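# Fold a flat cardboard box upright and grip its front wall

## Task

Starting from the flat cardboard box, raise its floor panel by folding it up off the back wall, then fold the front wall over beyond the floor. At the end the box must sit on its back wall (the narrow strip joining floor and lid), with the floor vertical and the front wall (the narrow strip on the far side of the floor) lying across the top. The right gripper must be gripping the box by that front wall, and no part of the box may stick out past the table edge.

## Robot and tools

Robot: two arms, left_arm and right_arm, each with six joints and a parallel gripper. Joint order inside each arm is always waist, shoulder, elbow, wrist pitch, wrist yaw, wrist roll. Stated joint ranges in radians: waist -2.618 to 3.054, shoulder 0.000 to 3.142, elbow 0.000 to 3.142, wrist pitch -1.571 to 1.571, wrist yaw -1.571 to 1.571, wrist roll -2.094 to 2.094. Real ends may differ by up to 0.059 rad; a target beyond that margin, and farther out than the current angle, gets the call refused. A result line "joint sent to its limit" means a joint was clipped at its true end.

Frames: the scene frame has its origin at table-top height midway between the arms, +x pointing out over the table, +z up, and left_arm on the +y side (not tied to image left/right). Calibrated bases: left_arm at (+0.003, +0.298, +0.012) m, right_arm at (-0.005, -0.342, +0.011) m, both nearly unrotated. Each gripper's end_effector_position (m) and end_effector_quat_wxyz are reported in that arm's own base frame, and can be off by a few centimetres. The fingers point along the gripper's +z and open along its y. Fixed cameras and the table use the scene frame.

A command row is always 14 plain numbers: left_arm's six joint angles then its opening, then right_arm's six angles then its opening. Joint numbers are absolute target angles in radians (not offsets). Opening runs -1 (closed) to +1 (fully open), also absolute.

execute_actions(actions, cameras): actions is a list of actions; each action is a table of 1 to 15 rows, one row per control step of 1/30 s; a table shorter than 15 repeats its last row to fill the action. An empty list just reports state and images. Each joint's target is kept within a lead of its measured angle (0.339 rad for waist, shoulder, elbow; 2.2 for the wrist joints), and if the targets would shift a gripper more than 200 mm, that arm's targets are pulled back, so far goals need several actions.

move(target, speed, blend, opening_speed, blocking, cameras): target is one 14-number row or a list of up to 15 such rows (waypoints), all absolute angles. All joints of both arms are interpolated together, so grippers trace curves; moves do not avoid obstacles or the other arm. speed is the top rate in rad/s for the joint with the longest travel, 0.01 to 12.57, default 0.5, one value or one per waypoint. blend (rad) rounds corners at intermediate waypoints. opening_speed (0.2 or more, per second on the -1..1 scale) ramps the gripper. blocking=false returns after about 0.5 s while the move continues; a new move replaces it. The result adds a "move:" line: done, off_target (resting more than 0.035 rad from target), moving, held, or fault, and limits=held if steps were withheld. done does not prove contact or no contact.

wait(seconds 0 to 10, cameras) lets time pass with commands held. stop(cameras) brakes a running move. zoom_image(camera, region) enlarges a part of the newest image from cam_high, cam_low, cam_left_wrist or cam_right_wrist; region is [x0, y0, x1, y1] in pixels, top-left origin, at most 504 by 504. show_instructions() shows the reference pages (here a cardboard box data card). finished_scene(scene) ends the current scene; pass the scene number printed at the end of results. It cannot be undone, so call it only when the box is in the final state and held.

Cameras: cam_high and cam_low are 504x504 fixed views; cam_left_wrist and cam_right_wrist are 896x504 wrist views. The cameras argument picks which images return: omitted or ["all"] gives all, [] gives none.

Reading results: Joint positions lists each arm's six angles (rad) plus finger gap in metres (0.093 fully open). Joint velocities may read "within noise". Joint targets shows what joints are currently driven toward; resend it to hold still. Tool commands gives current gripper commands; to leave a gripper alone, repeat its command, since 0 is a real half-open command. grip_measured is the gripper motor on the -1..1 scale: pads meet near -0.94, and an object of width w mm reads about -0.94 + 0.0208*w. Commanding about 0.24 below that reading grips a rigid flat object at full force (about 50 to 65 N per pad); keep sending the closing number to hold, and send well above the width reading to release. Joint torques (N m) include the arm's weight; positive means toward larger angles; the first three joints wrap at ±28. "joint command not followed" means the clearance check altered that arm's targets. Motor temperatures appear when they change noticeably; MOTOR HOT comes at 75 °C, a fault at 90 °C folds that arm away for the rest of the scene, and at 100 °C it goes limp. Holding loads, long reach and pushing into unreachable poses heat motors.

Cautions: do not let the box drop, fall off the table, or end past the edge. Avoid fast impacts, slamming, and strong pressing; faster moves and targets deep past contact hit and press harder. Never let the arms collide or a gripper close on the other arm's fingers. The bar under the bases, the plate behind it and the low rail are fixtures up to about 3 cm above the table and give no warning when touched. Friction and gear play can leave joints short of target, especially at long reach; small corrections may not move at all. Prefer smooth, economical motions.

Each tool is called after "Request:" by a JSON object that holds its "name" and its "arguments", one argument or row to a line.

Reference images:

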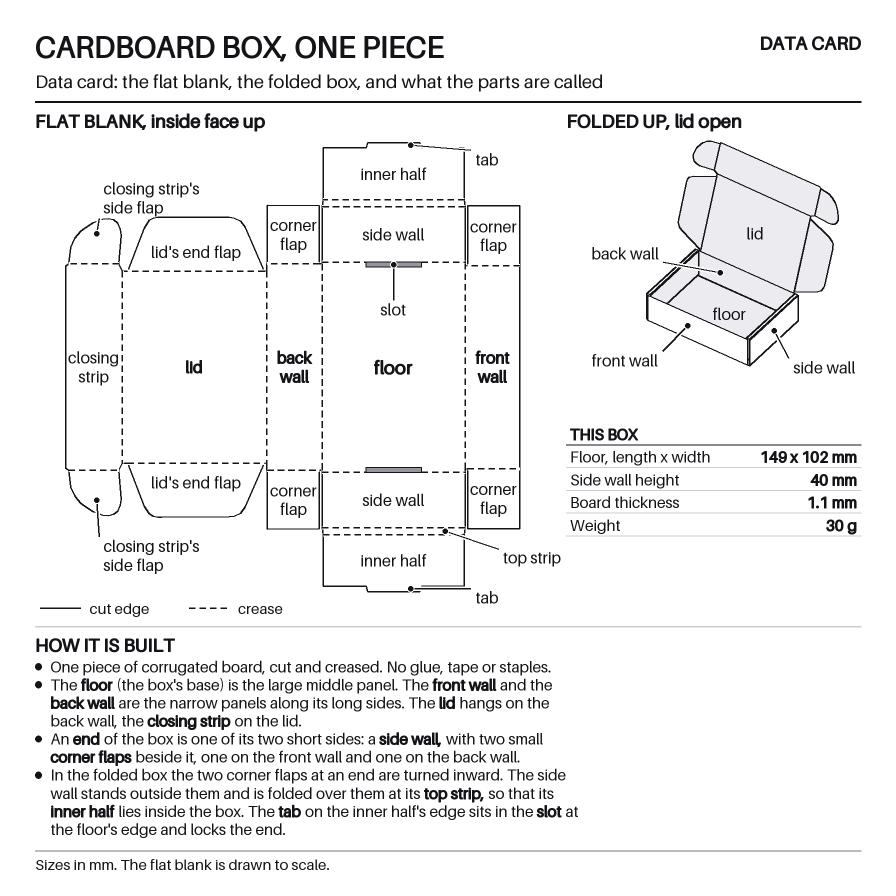

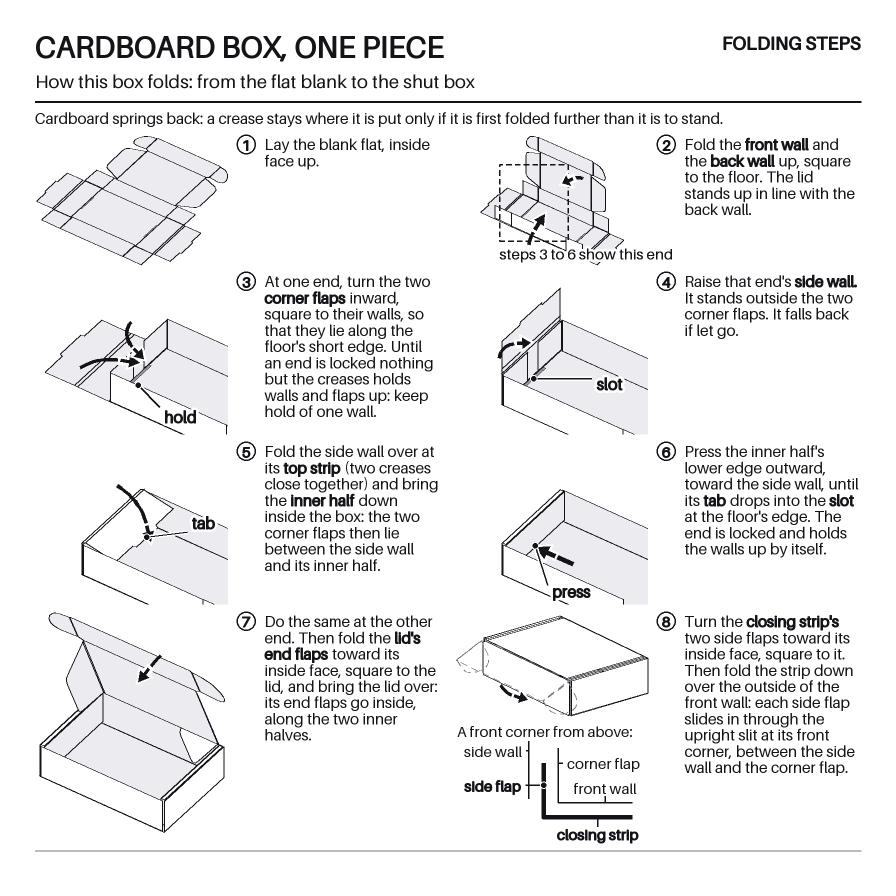

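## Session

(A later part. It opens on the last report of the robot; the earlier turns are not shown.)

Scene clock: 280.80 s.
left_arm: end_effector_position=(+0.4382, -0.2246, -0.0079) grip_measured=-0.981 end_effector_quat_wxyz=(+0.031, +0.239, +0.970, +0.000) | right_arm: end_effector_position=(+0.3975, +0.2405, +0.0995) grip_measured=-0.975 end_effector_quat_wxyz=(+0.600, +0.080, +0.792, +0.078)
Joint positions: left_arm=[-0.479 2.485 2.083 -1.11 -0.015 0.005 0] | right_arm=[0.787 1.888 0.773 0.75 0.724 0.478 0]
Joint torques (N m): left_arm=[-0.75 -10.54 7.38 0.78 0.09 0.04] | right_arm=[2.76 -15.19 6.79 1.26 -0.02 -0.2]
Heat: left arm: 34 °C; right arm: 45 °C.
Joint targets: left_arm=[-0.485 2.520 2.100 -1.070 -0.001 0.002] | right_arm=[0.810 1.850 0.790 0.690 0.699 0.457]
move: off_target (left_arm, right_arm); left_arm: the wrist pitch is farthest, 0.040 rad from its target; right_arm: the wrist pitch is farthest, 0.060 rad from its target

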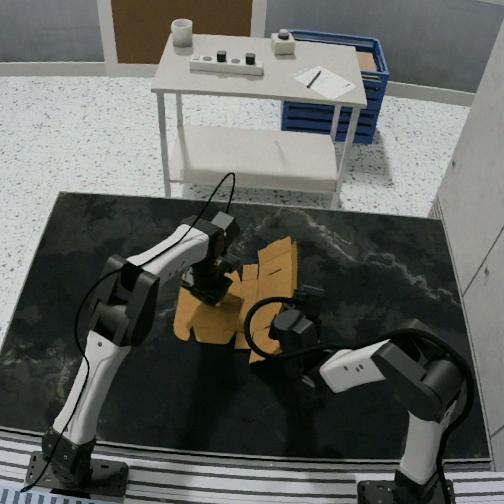

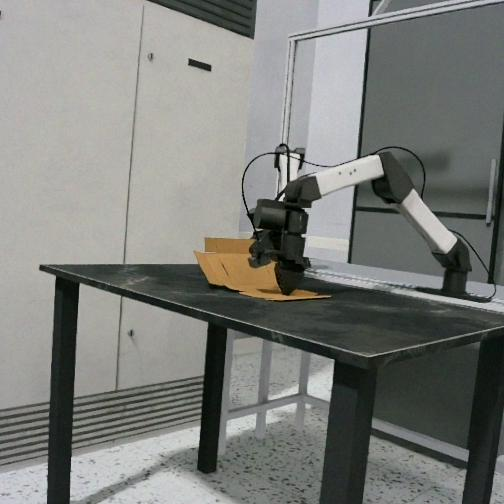

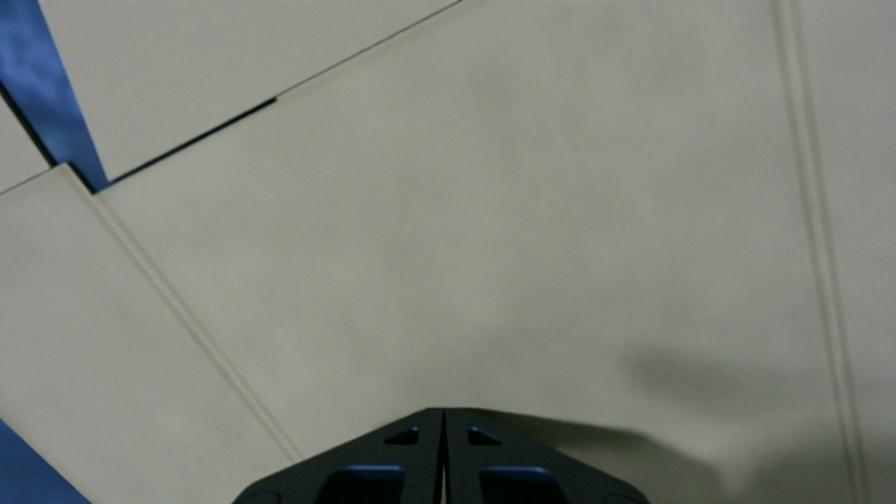

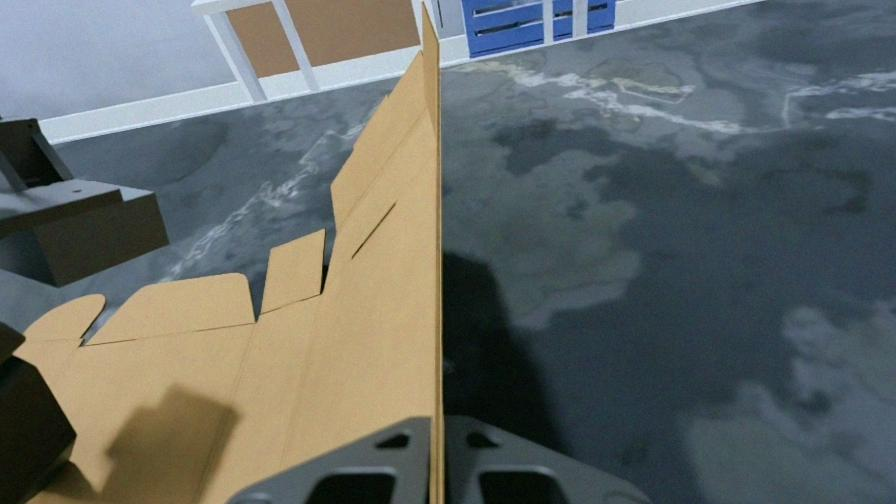

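Request:
{"name": "move", "arguments": {
  "target": [-0.485,2.52,2.10,-1.07,0,0,-1,0.99,2.07,1.2,0.31,1.08,-0.11,-1],
  "speed": 0.2
}}

Request:
{"name": "zoom_image", "arguments": {
  "camera": "cam_low",
  "region": [180, 190, 380, 320]
}}

Scene clock: 285.40 s.
left_arm: end_effector_position=(+0.4384, -0.2247, -0.0067) grip_measured=-0.981 end_effector_quat_wxyz=(+0.031, +0.239, +0.970, +0.000) | right_arm: end_effector_position=(+0.3978, +0.3017, +0.1339) grip_measured=-0.975 end_effector_quat_wxyz=(+0.586, -0.130, +0.767, -0.226)
Joint positions: left_arm=[-0.479 2.485 2.088 -1.114 -0.015 0.005 0] | right_arm=[0.955 2.035 1.182 0.359 1.107 -0.088 0]
Joint torques (N m): left_arm=[-0.65 -10.5 7.05 0.84 0.12 0.03] | right_arm=[3.77 -10.51 7.73 1.13 0.09 -0.16]
Heat: left arm: 35 °C; right arm: 46 °C.
Joint targets: left_arm=[-0.485 2.520 2.100 -1.070 -0.001 0.000] | right_arm=[0.990 2.070 1.201 0.310 1.080 -0.110]
move: off_target (left_arm, right_arm); left_arm: the wrist pitch is farthest, 0.044 rad from its target; right_arm: the wrist pitch is farthest, 0.049 rad from its target

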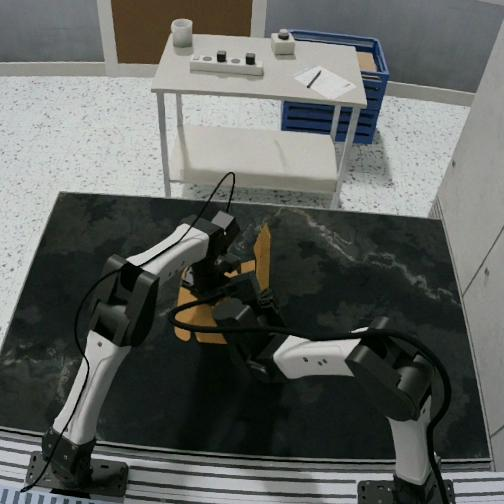

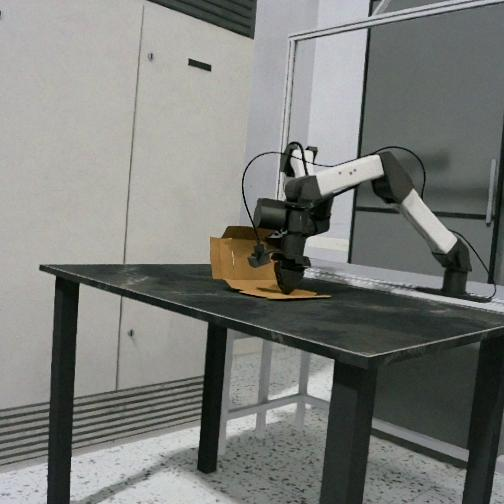

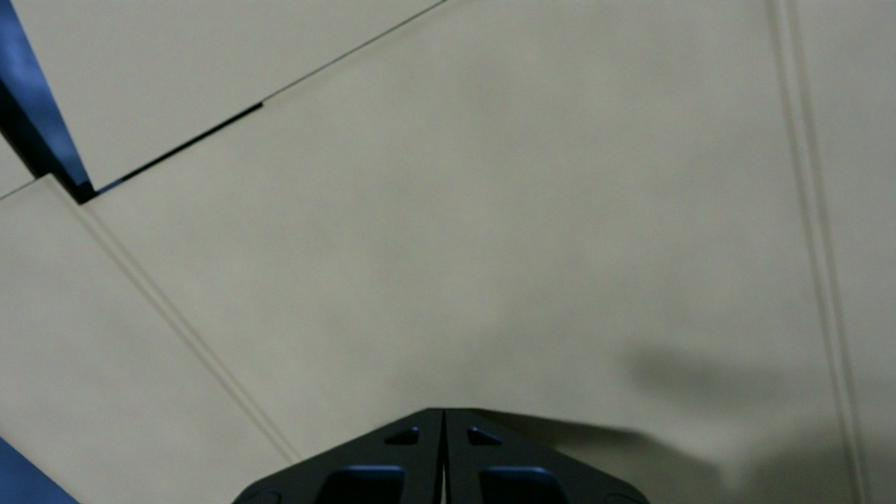

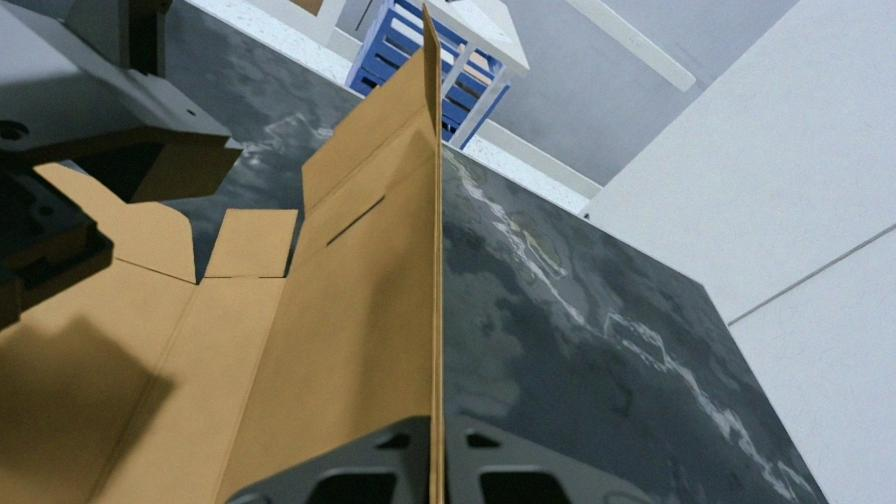

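Scaled by 2.520 (camera's finer frame: 720x720).

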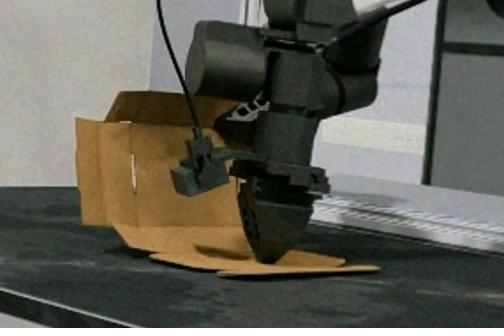

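Request:
{"name": "move", "arguments": {
  "target": [
    [-0.485,2.52,2.10,-1.07,0,0,-1,0.99,2.13,1.19,0.36,1.10,-0.11,-1],
    [-0.485,2.52,2.10,-1.07,0,0,-1,1.02,2.30,1.23,0.80,1.25,-0.9,-1]
  ],
  "speed": 0.2
}}

Request:
{"name": "zoom_image", "arguments": {
  "camera": "cam_low",
  "region": [180, 190, 380, 320]
}}

Scene clock: 291.13 s.
left_arm: end_effector_position=(+0.4372, -0.2238, -0.0068) grip_measured=-0.981 end_effector_quat_wxyz=(+0.028, +0.239, +0.971, +0.002) | right_arm: end_effector_position=(+0.4000, +0.3113, +0.1084) grip_measured=-0.975 end_effector_quat_wxyz=(+0.511, -0.294, +0.669, -0.452)
Joint positions: left_arm=[-0.479 2.485 2.088 -1.12 -0.016 0.005 0] | right_arm=[0.986 2.254 1.218 0.79 1.288 -0.901 0]
Joint torques (N m): left_arm=[-0.72 -10.56 6.95 0.89 0.14 0] | right_arm=[3.84 -10.59 6.53 1.77 -0.17 -0.01]
Heat: left arm: 36 °C; right arm: 46 °C.
Joint targets: left_arm=[-0.485 2.520 2.100 -1.070 0.000 0.000] | right_arm=[1.021 2.301 1.230 0.800 1.250 -0.910]
move: off_target (left_arm, right_arm); left_arm: the wrist pitch is farthest, 0.050 rad from its target; right_arm: the shoulder is farthest, 0.046 rad from its target

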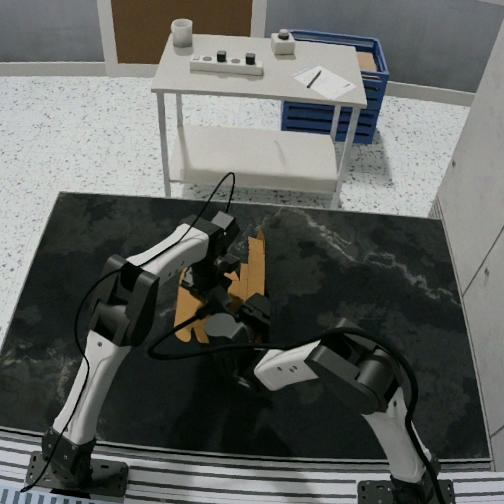

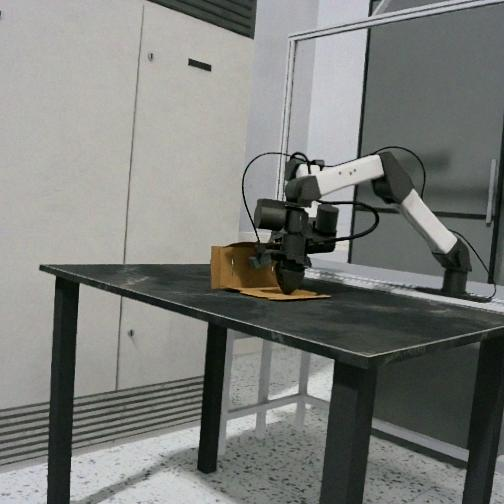

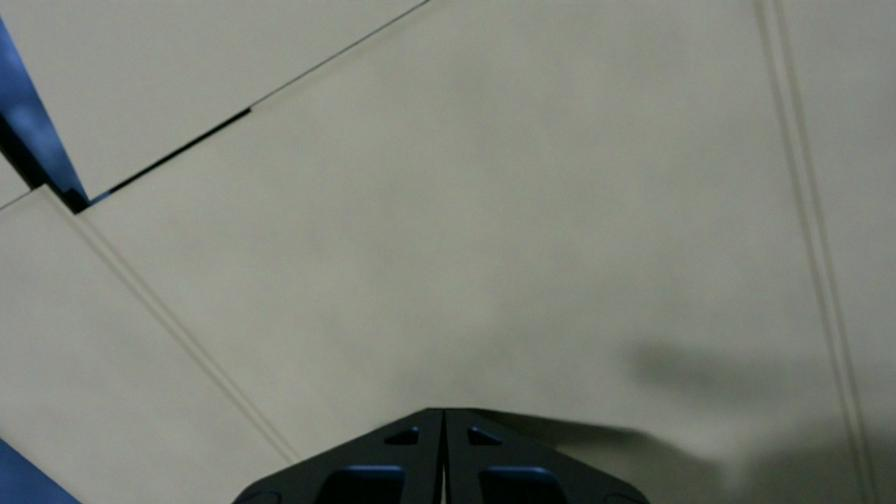

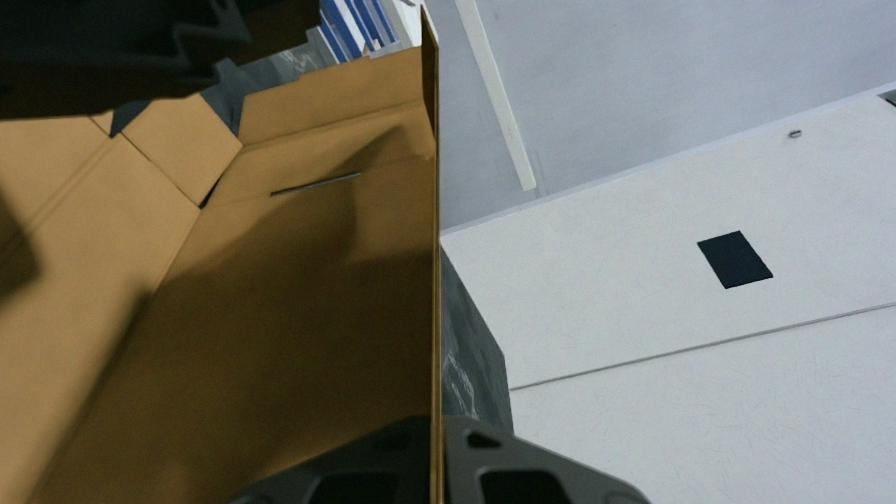

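Scaled by 2.520 (camera's finer frame: 720x720).

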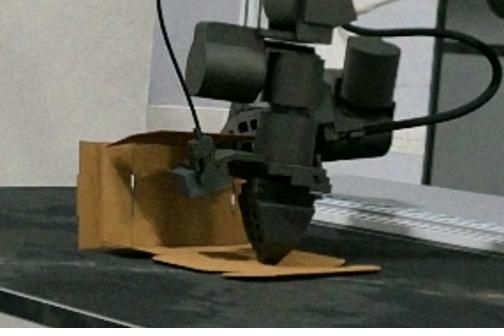

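Request:
{"name": "move", "arguments": {
  "target": [-0.485,2.52,2.10,-1.07,0,0,-1,1.045,2.445,1.258,1.19,1.31,-1.57,-1],
  "speed": 0.2
}}

Request:
{"name": "zoom_image", "arguments": {
  "camera": "cam_low",
  "region": [180, 190, 380, 320]
}}

Scene clock: 296.07 s.
left_arm: end_effector_position=(+0.4319, -0.2287, -0.0077) grip_measured=-0.981 end_effector_quat_wxyz=(+0.022, +0.241, +0.970, +0.000) | right_arm: end_effector_position=(+0.3976, +0.3261, +0.1038) grip_measured=-0.975 end_effector_quat_wxyz=(+0.451, -0.386, +0.585, -0.552)
Joint positions: left_arm=[-0.491 2.486 2.088 -1.13 -0.012 -0.004 0] | right_arm=[1.009 2.392 1.256 1.2 1.311 -1.531 0]
Joint torques (N m): left_arm=[-0.69 -10.59 7.02 0.95 0.12 0.03] | right_arm=[3.9 -10.61 5.22 1.5 0.02 -0.21]
Heat: left arm: 37 °C; right arm: 46 °C.
Joint targets: left_arm=[-0.497 2.520 2.100 -1.069 0.000 -0.009] | right_arm=[1.045 2.445 1.257 1.190 1.311 -1.561]
move: off_target (left_arm, right_arm); left_arm: the wrist pitch is farthest, 0.060 rad from its target; right_arm: the shoulder is farthest, 0.053 rad from its target

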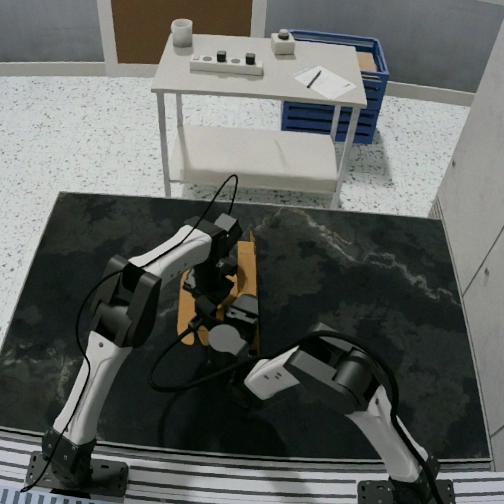

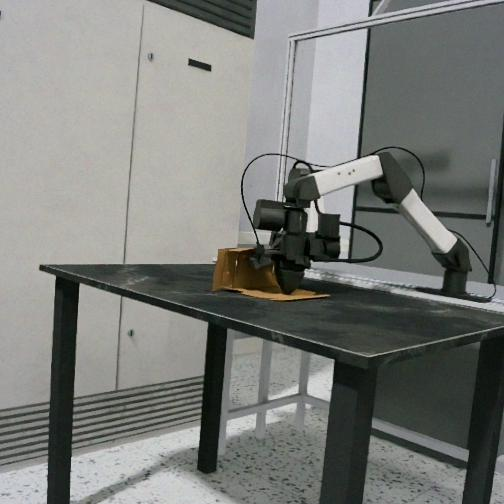

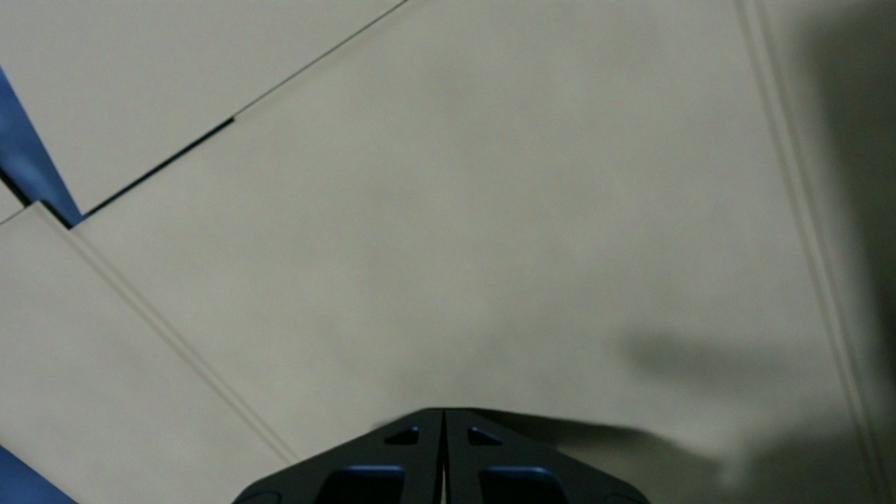

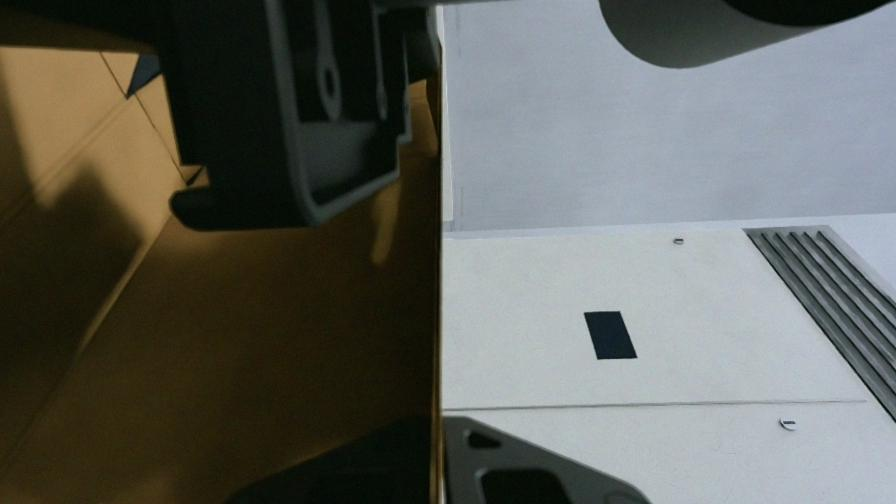

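Scaled by 2.520 (camera's finer frame: 720x720).

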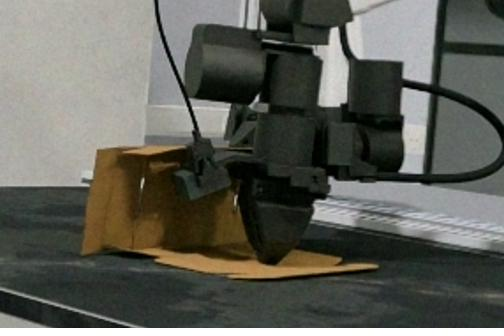

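Request:
{"name": "move", "arguments": {
  "target": [-0.485,2.52,2.10,-1.07,0,0,-1,0.965,2.49,1.258,1.22,1.29,-1.57,-1],
  "speed": 0.1,
  "cameras": ["cam_low","cam_right_wrist"]
}}

Request:
{"name": "zoom_image", "arguments": {
  "camera": "cam_low",
  "region": [180, 190, 380, 320]
}}

Scene clock: 299.10 s.
left_arm: end_effector_position=(+0.4368, -0.2296, -0.0074) grip_measured=-0.981 end_effector_quat_wxyz=(+0.032, +0.239, +0.970, -0.002) | right_arm: end_effector_position=(+0.4036, +0.3223, +0.1031) grip_measured=-0.975 end_effector_quat_wxyz=(+0.450, -0.383, +0.583, -0.558)
Joint positions: left_arm=[-0.488 2.486 2.088 -1.11 -0.012 -0.004 0] | right_arm=[0.994 2.414 1.267 1.254 1.304 -1.576 0]
Joint torques (N m): left_arm=[0.4 -10.78 7.08 0.8 0.1 0.12] | right_arm=[-0.98 -8.35 4.45 1.22 -0.14 0.03]
Heat: left arm: 37 °C; right arm: 46 °C.
Joint targets: left_arm=[-0.482 2.519 2.100 -1.069 0.000 0.000] | right_arm=[0.978 2.490 1.259 1.221 1.290 -1.579]
move: off_target (left_arm, right_arm); left_arm: the wrist pitch is farthest, 0.040 rad from its target; right_arm: the shoulder is farthest, 0.076 rad from its target

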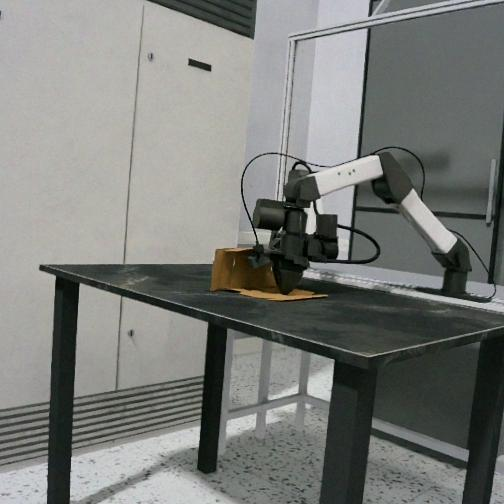

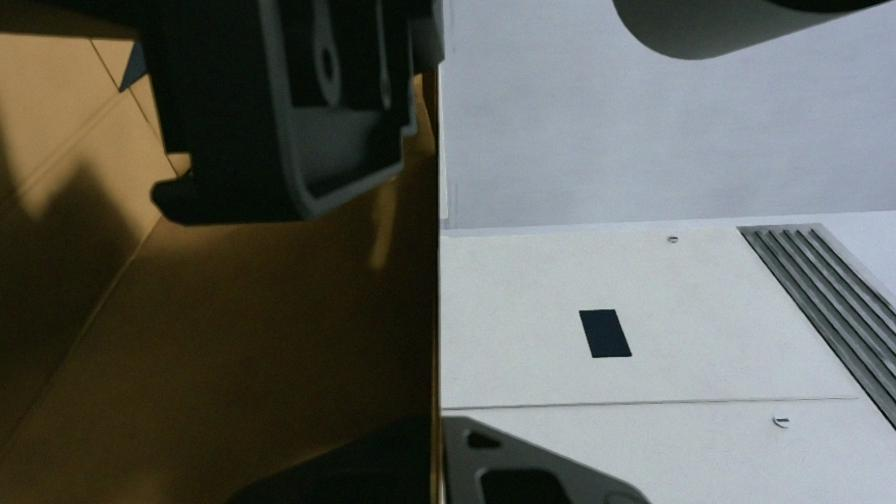

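Scaled by 2.520 (camera's finer frame: 720x720).

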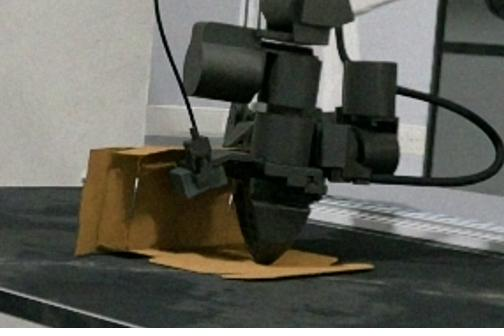

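Request:
{"name": "move", "arguments": {
  "target": [
    [-0.40,2.44,2.10,-1.15,0,0,-1,0.965,2.49,1.258,1.22,1.29,-1.57,-1],
    [-0.10,2.2,2.10,-1.3,0,0,-1,0.965,2.49,1.258,1.22,1.29,-1.57,-1],
    [-0.0,1.6,1.7,-1.2,0,0,-1,0.965,2.49,1.258,1.22,1.29,-1.57,-1]
  ],
  "speed": [0.2,0.4,0.6]
}}

Request:
{"name": "zoom_image", "arguments": {
  "camera": "cam_low",
  "region": [180, 190, 380, 320]
}}

Scene clock: 303.47 s.
left_arm: end_effector_position=(+0.3705, +0.0000, +0.2469) grip_measured=-0.980 end_effector_quat_wxyz=(+0.223, -0.003, +0.975, -0.003) | right_arm: end_effector_position=(+0.4096, +0.3169, +0.1038) grip_measured=-0.975 end_effector_quat_wxyz=(+0.449, -0.379, +0.585, -0.560)
Joint positions: left_arm=[0.003 1.603 1.718 -1.235 0.007 -0.004 0] | right_arm=[0.977 2.414 1.268 1.255 1.296 -1.576 0]
Joint torques (N m): left_arm=[0.47 -7.45 4.85 1.56 -0.04 0.12] | right_arm=[-0.53 -8.35 4.26 1.2 -0.07 0.1]
Heat: left arm: 37 °C; right arm: 45 °C.
Joint targets: left_arm=[0.009 1.600 1.699 -1.201 0.001 0.000] | right_arm=[0.965 2.490 1.258 1.220 1.290 -1.570]
move: off_target (right_arm); right_arm: the shoulder is farthest, 0.076 rad from its target

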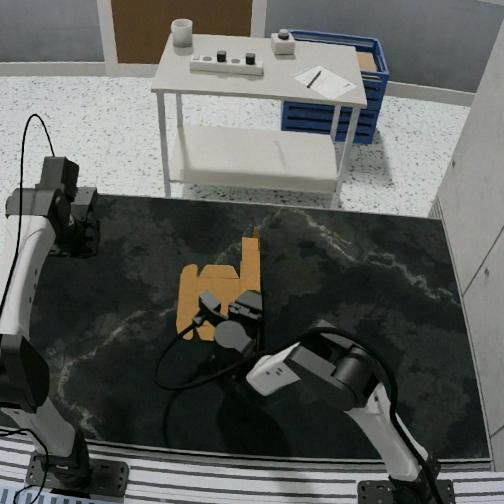

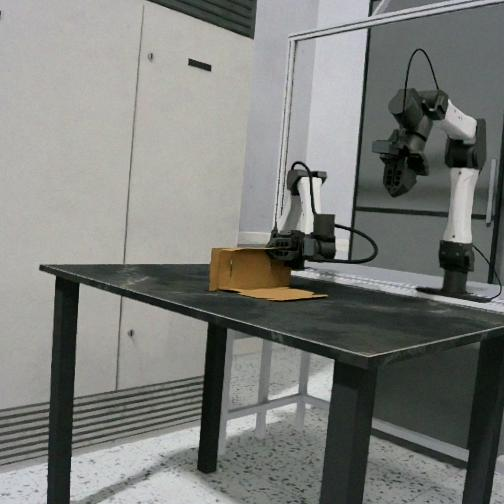

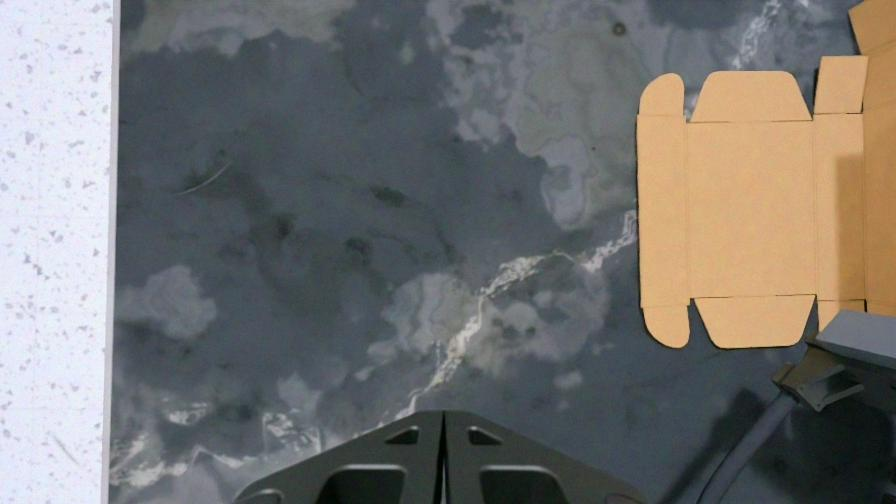

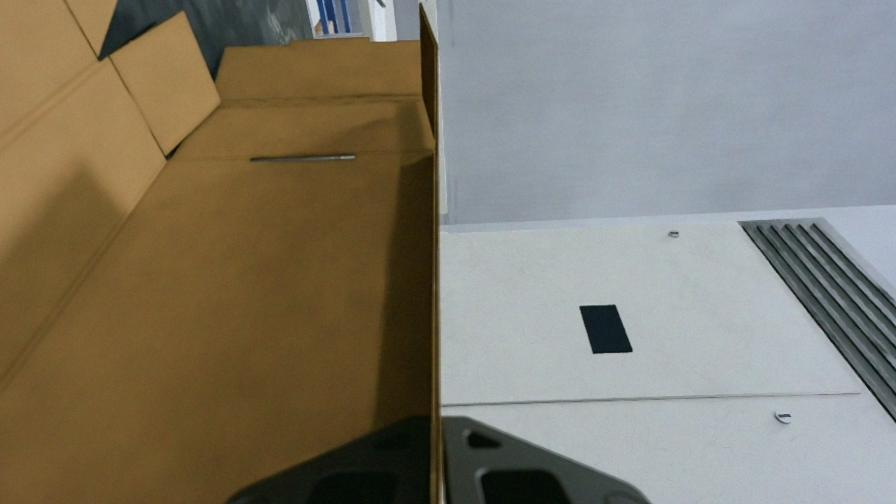

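Scaled by 2.520 (camera's finer frame: 720x720).

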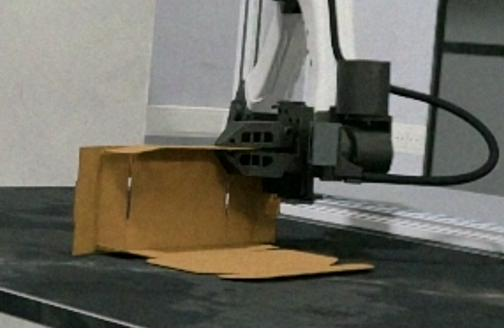

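Request:
{"name": "finished_scene", "arguments": {
  "scene": 1
}}

The scene is finished: the task was done.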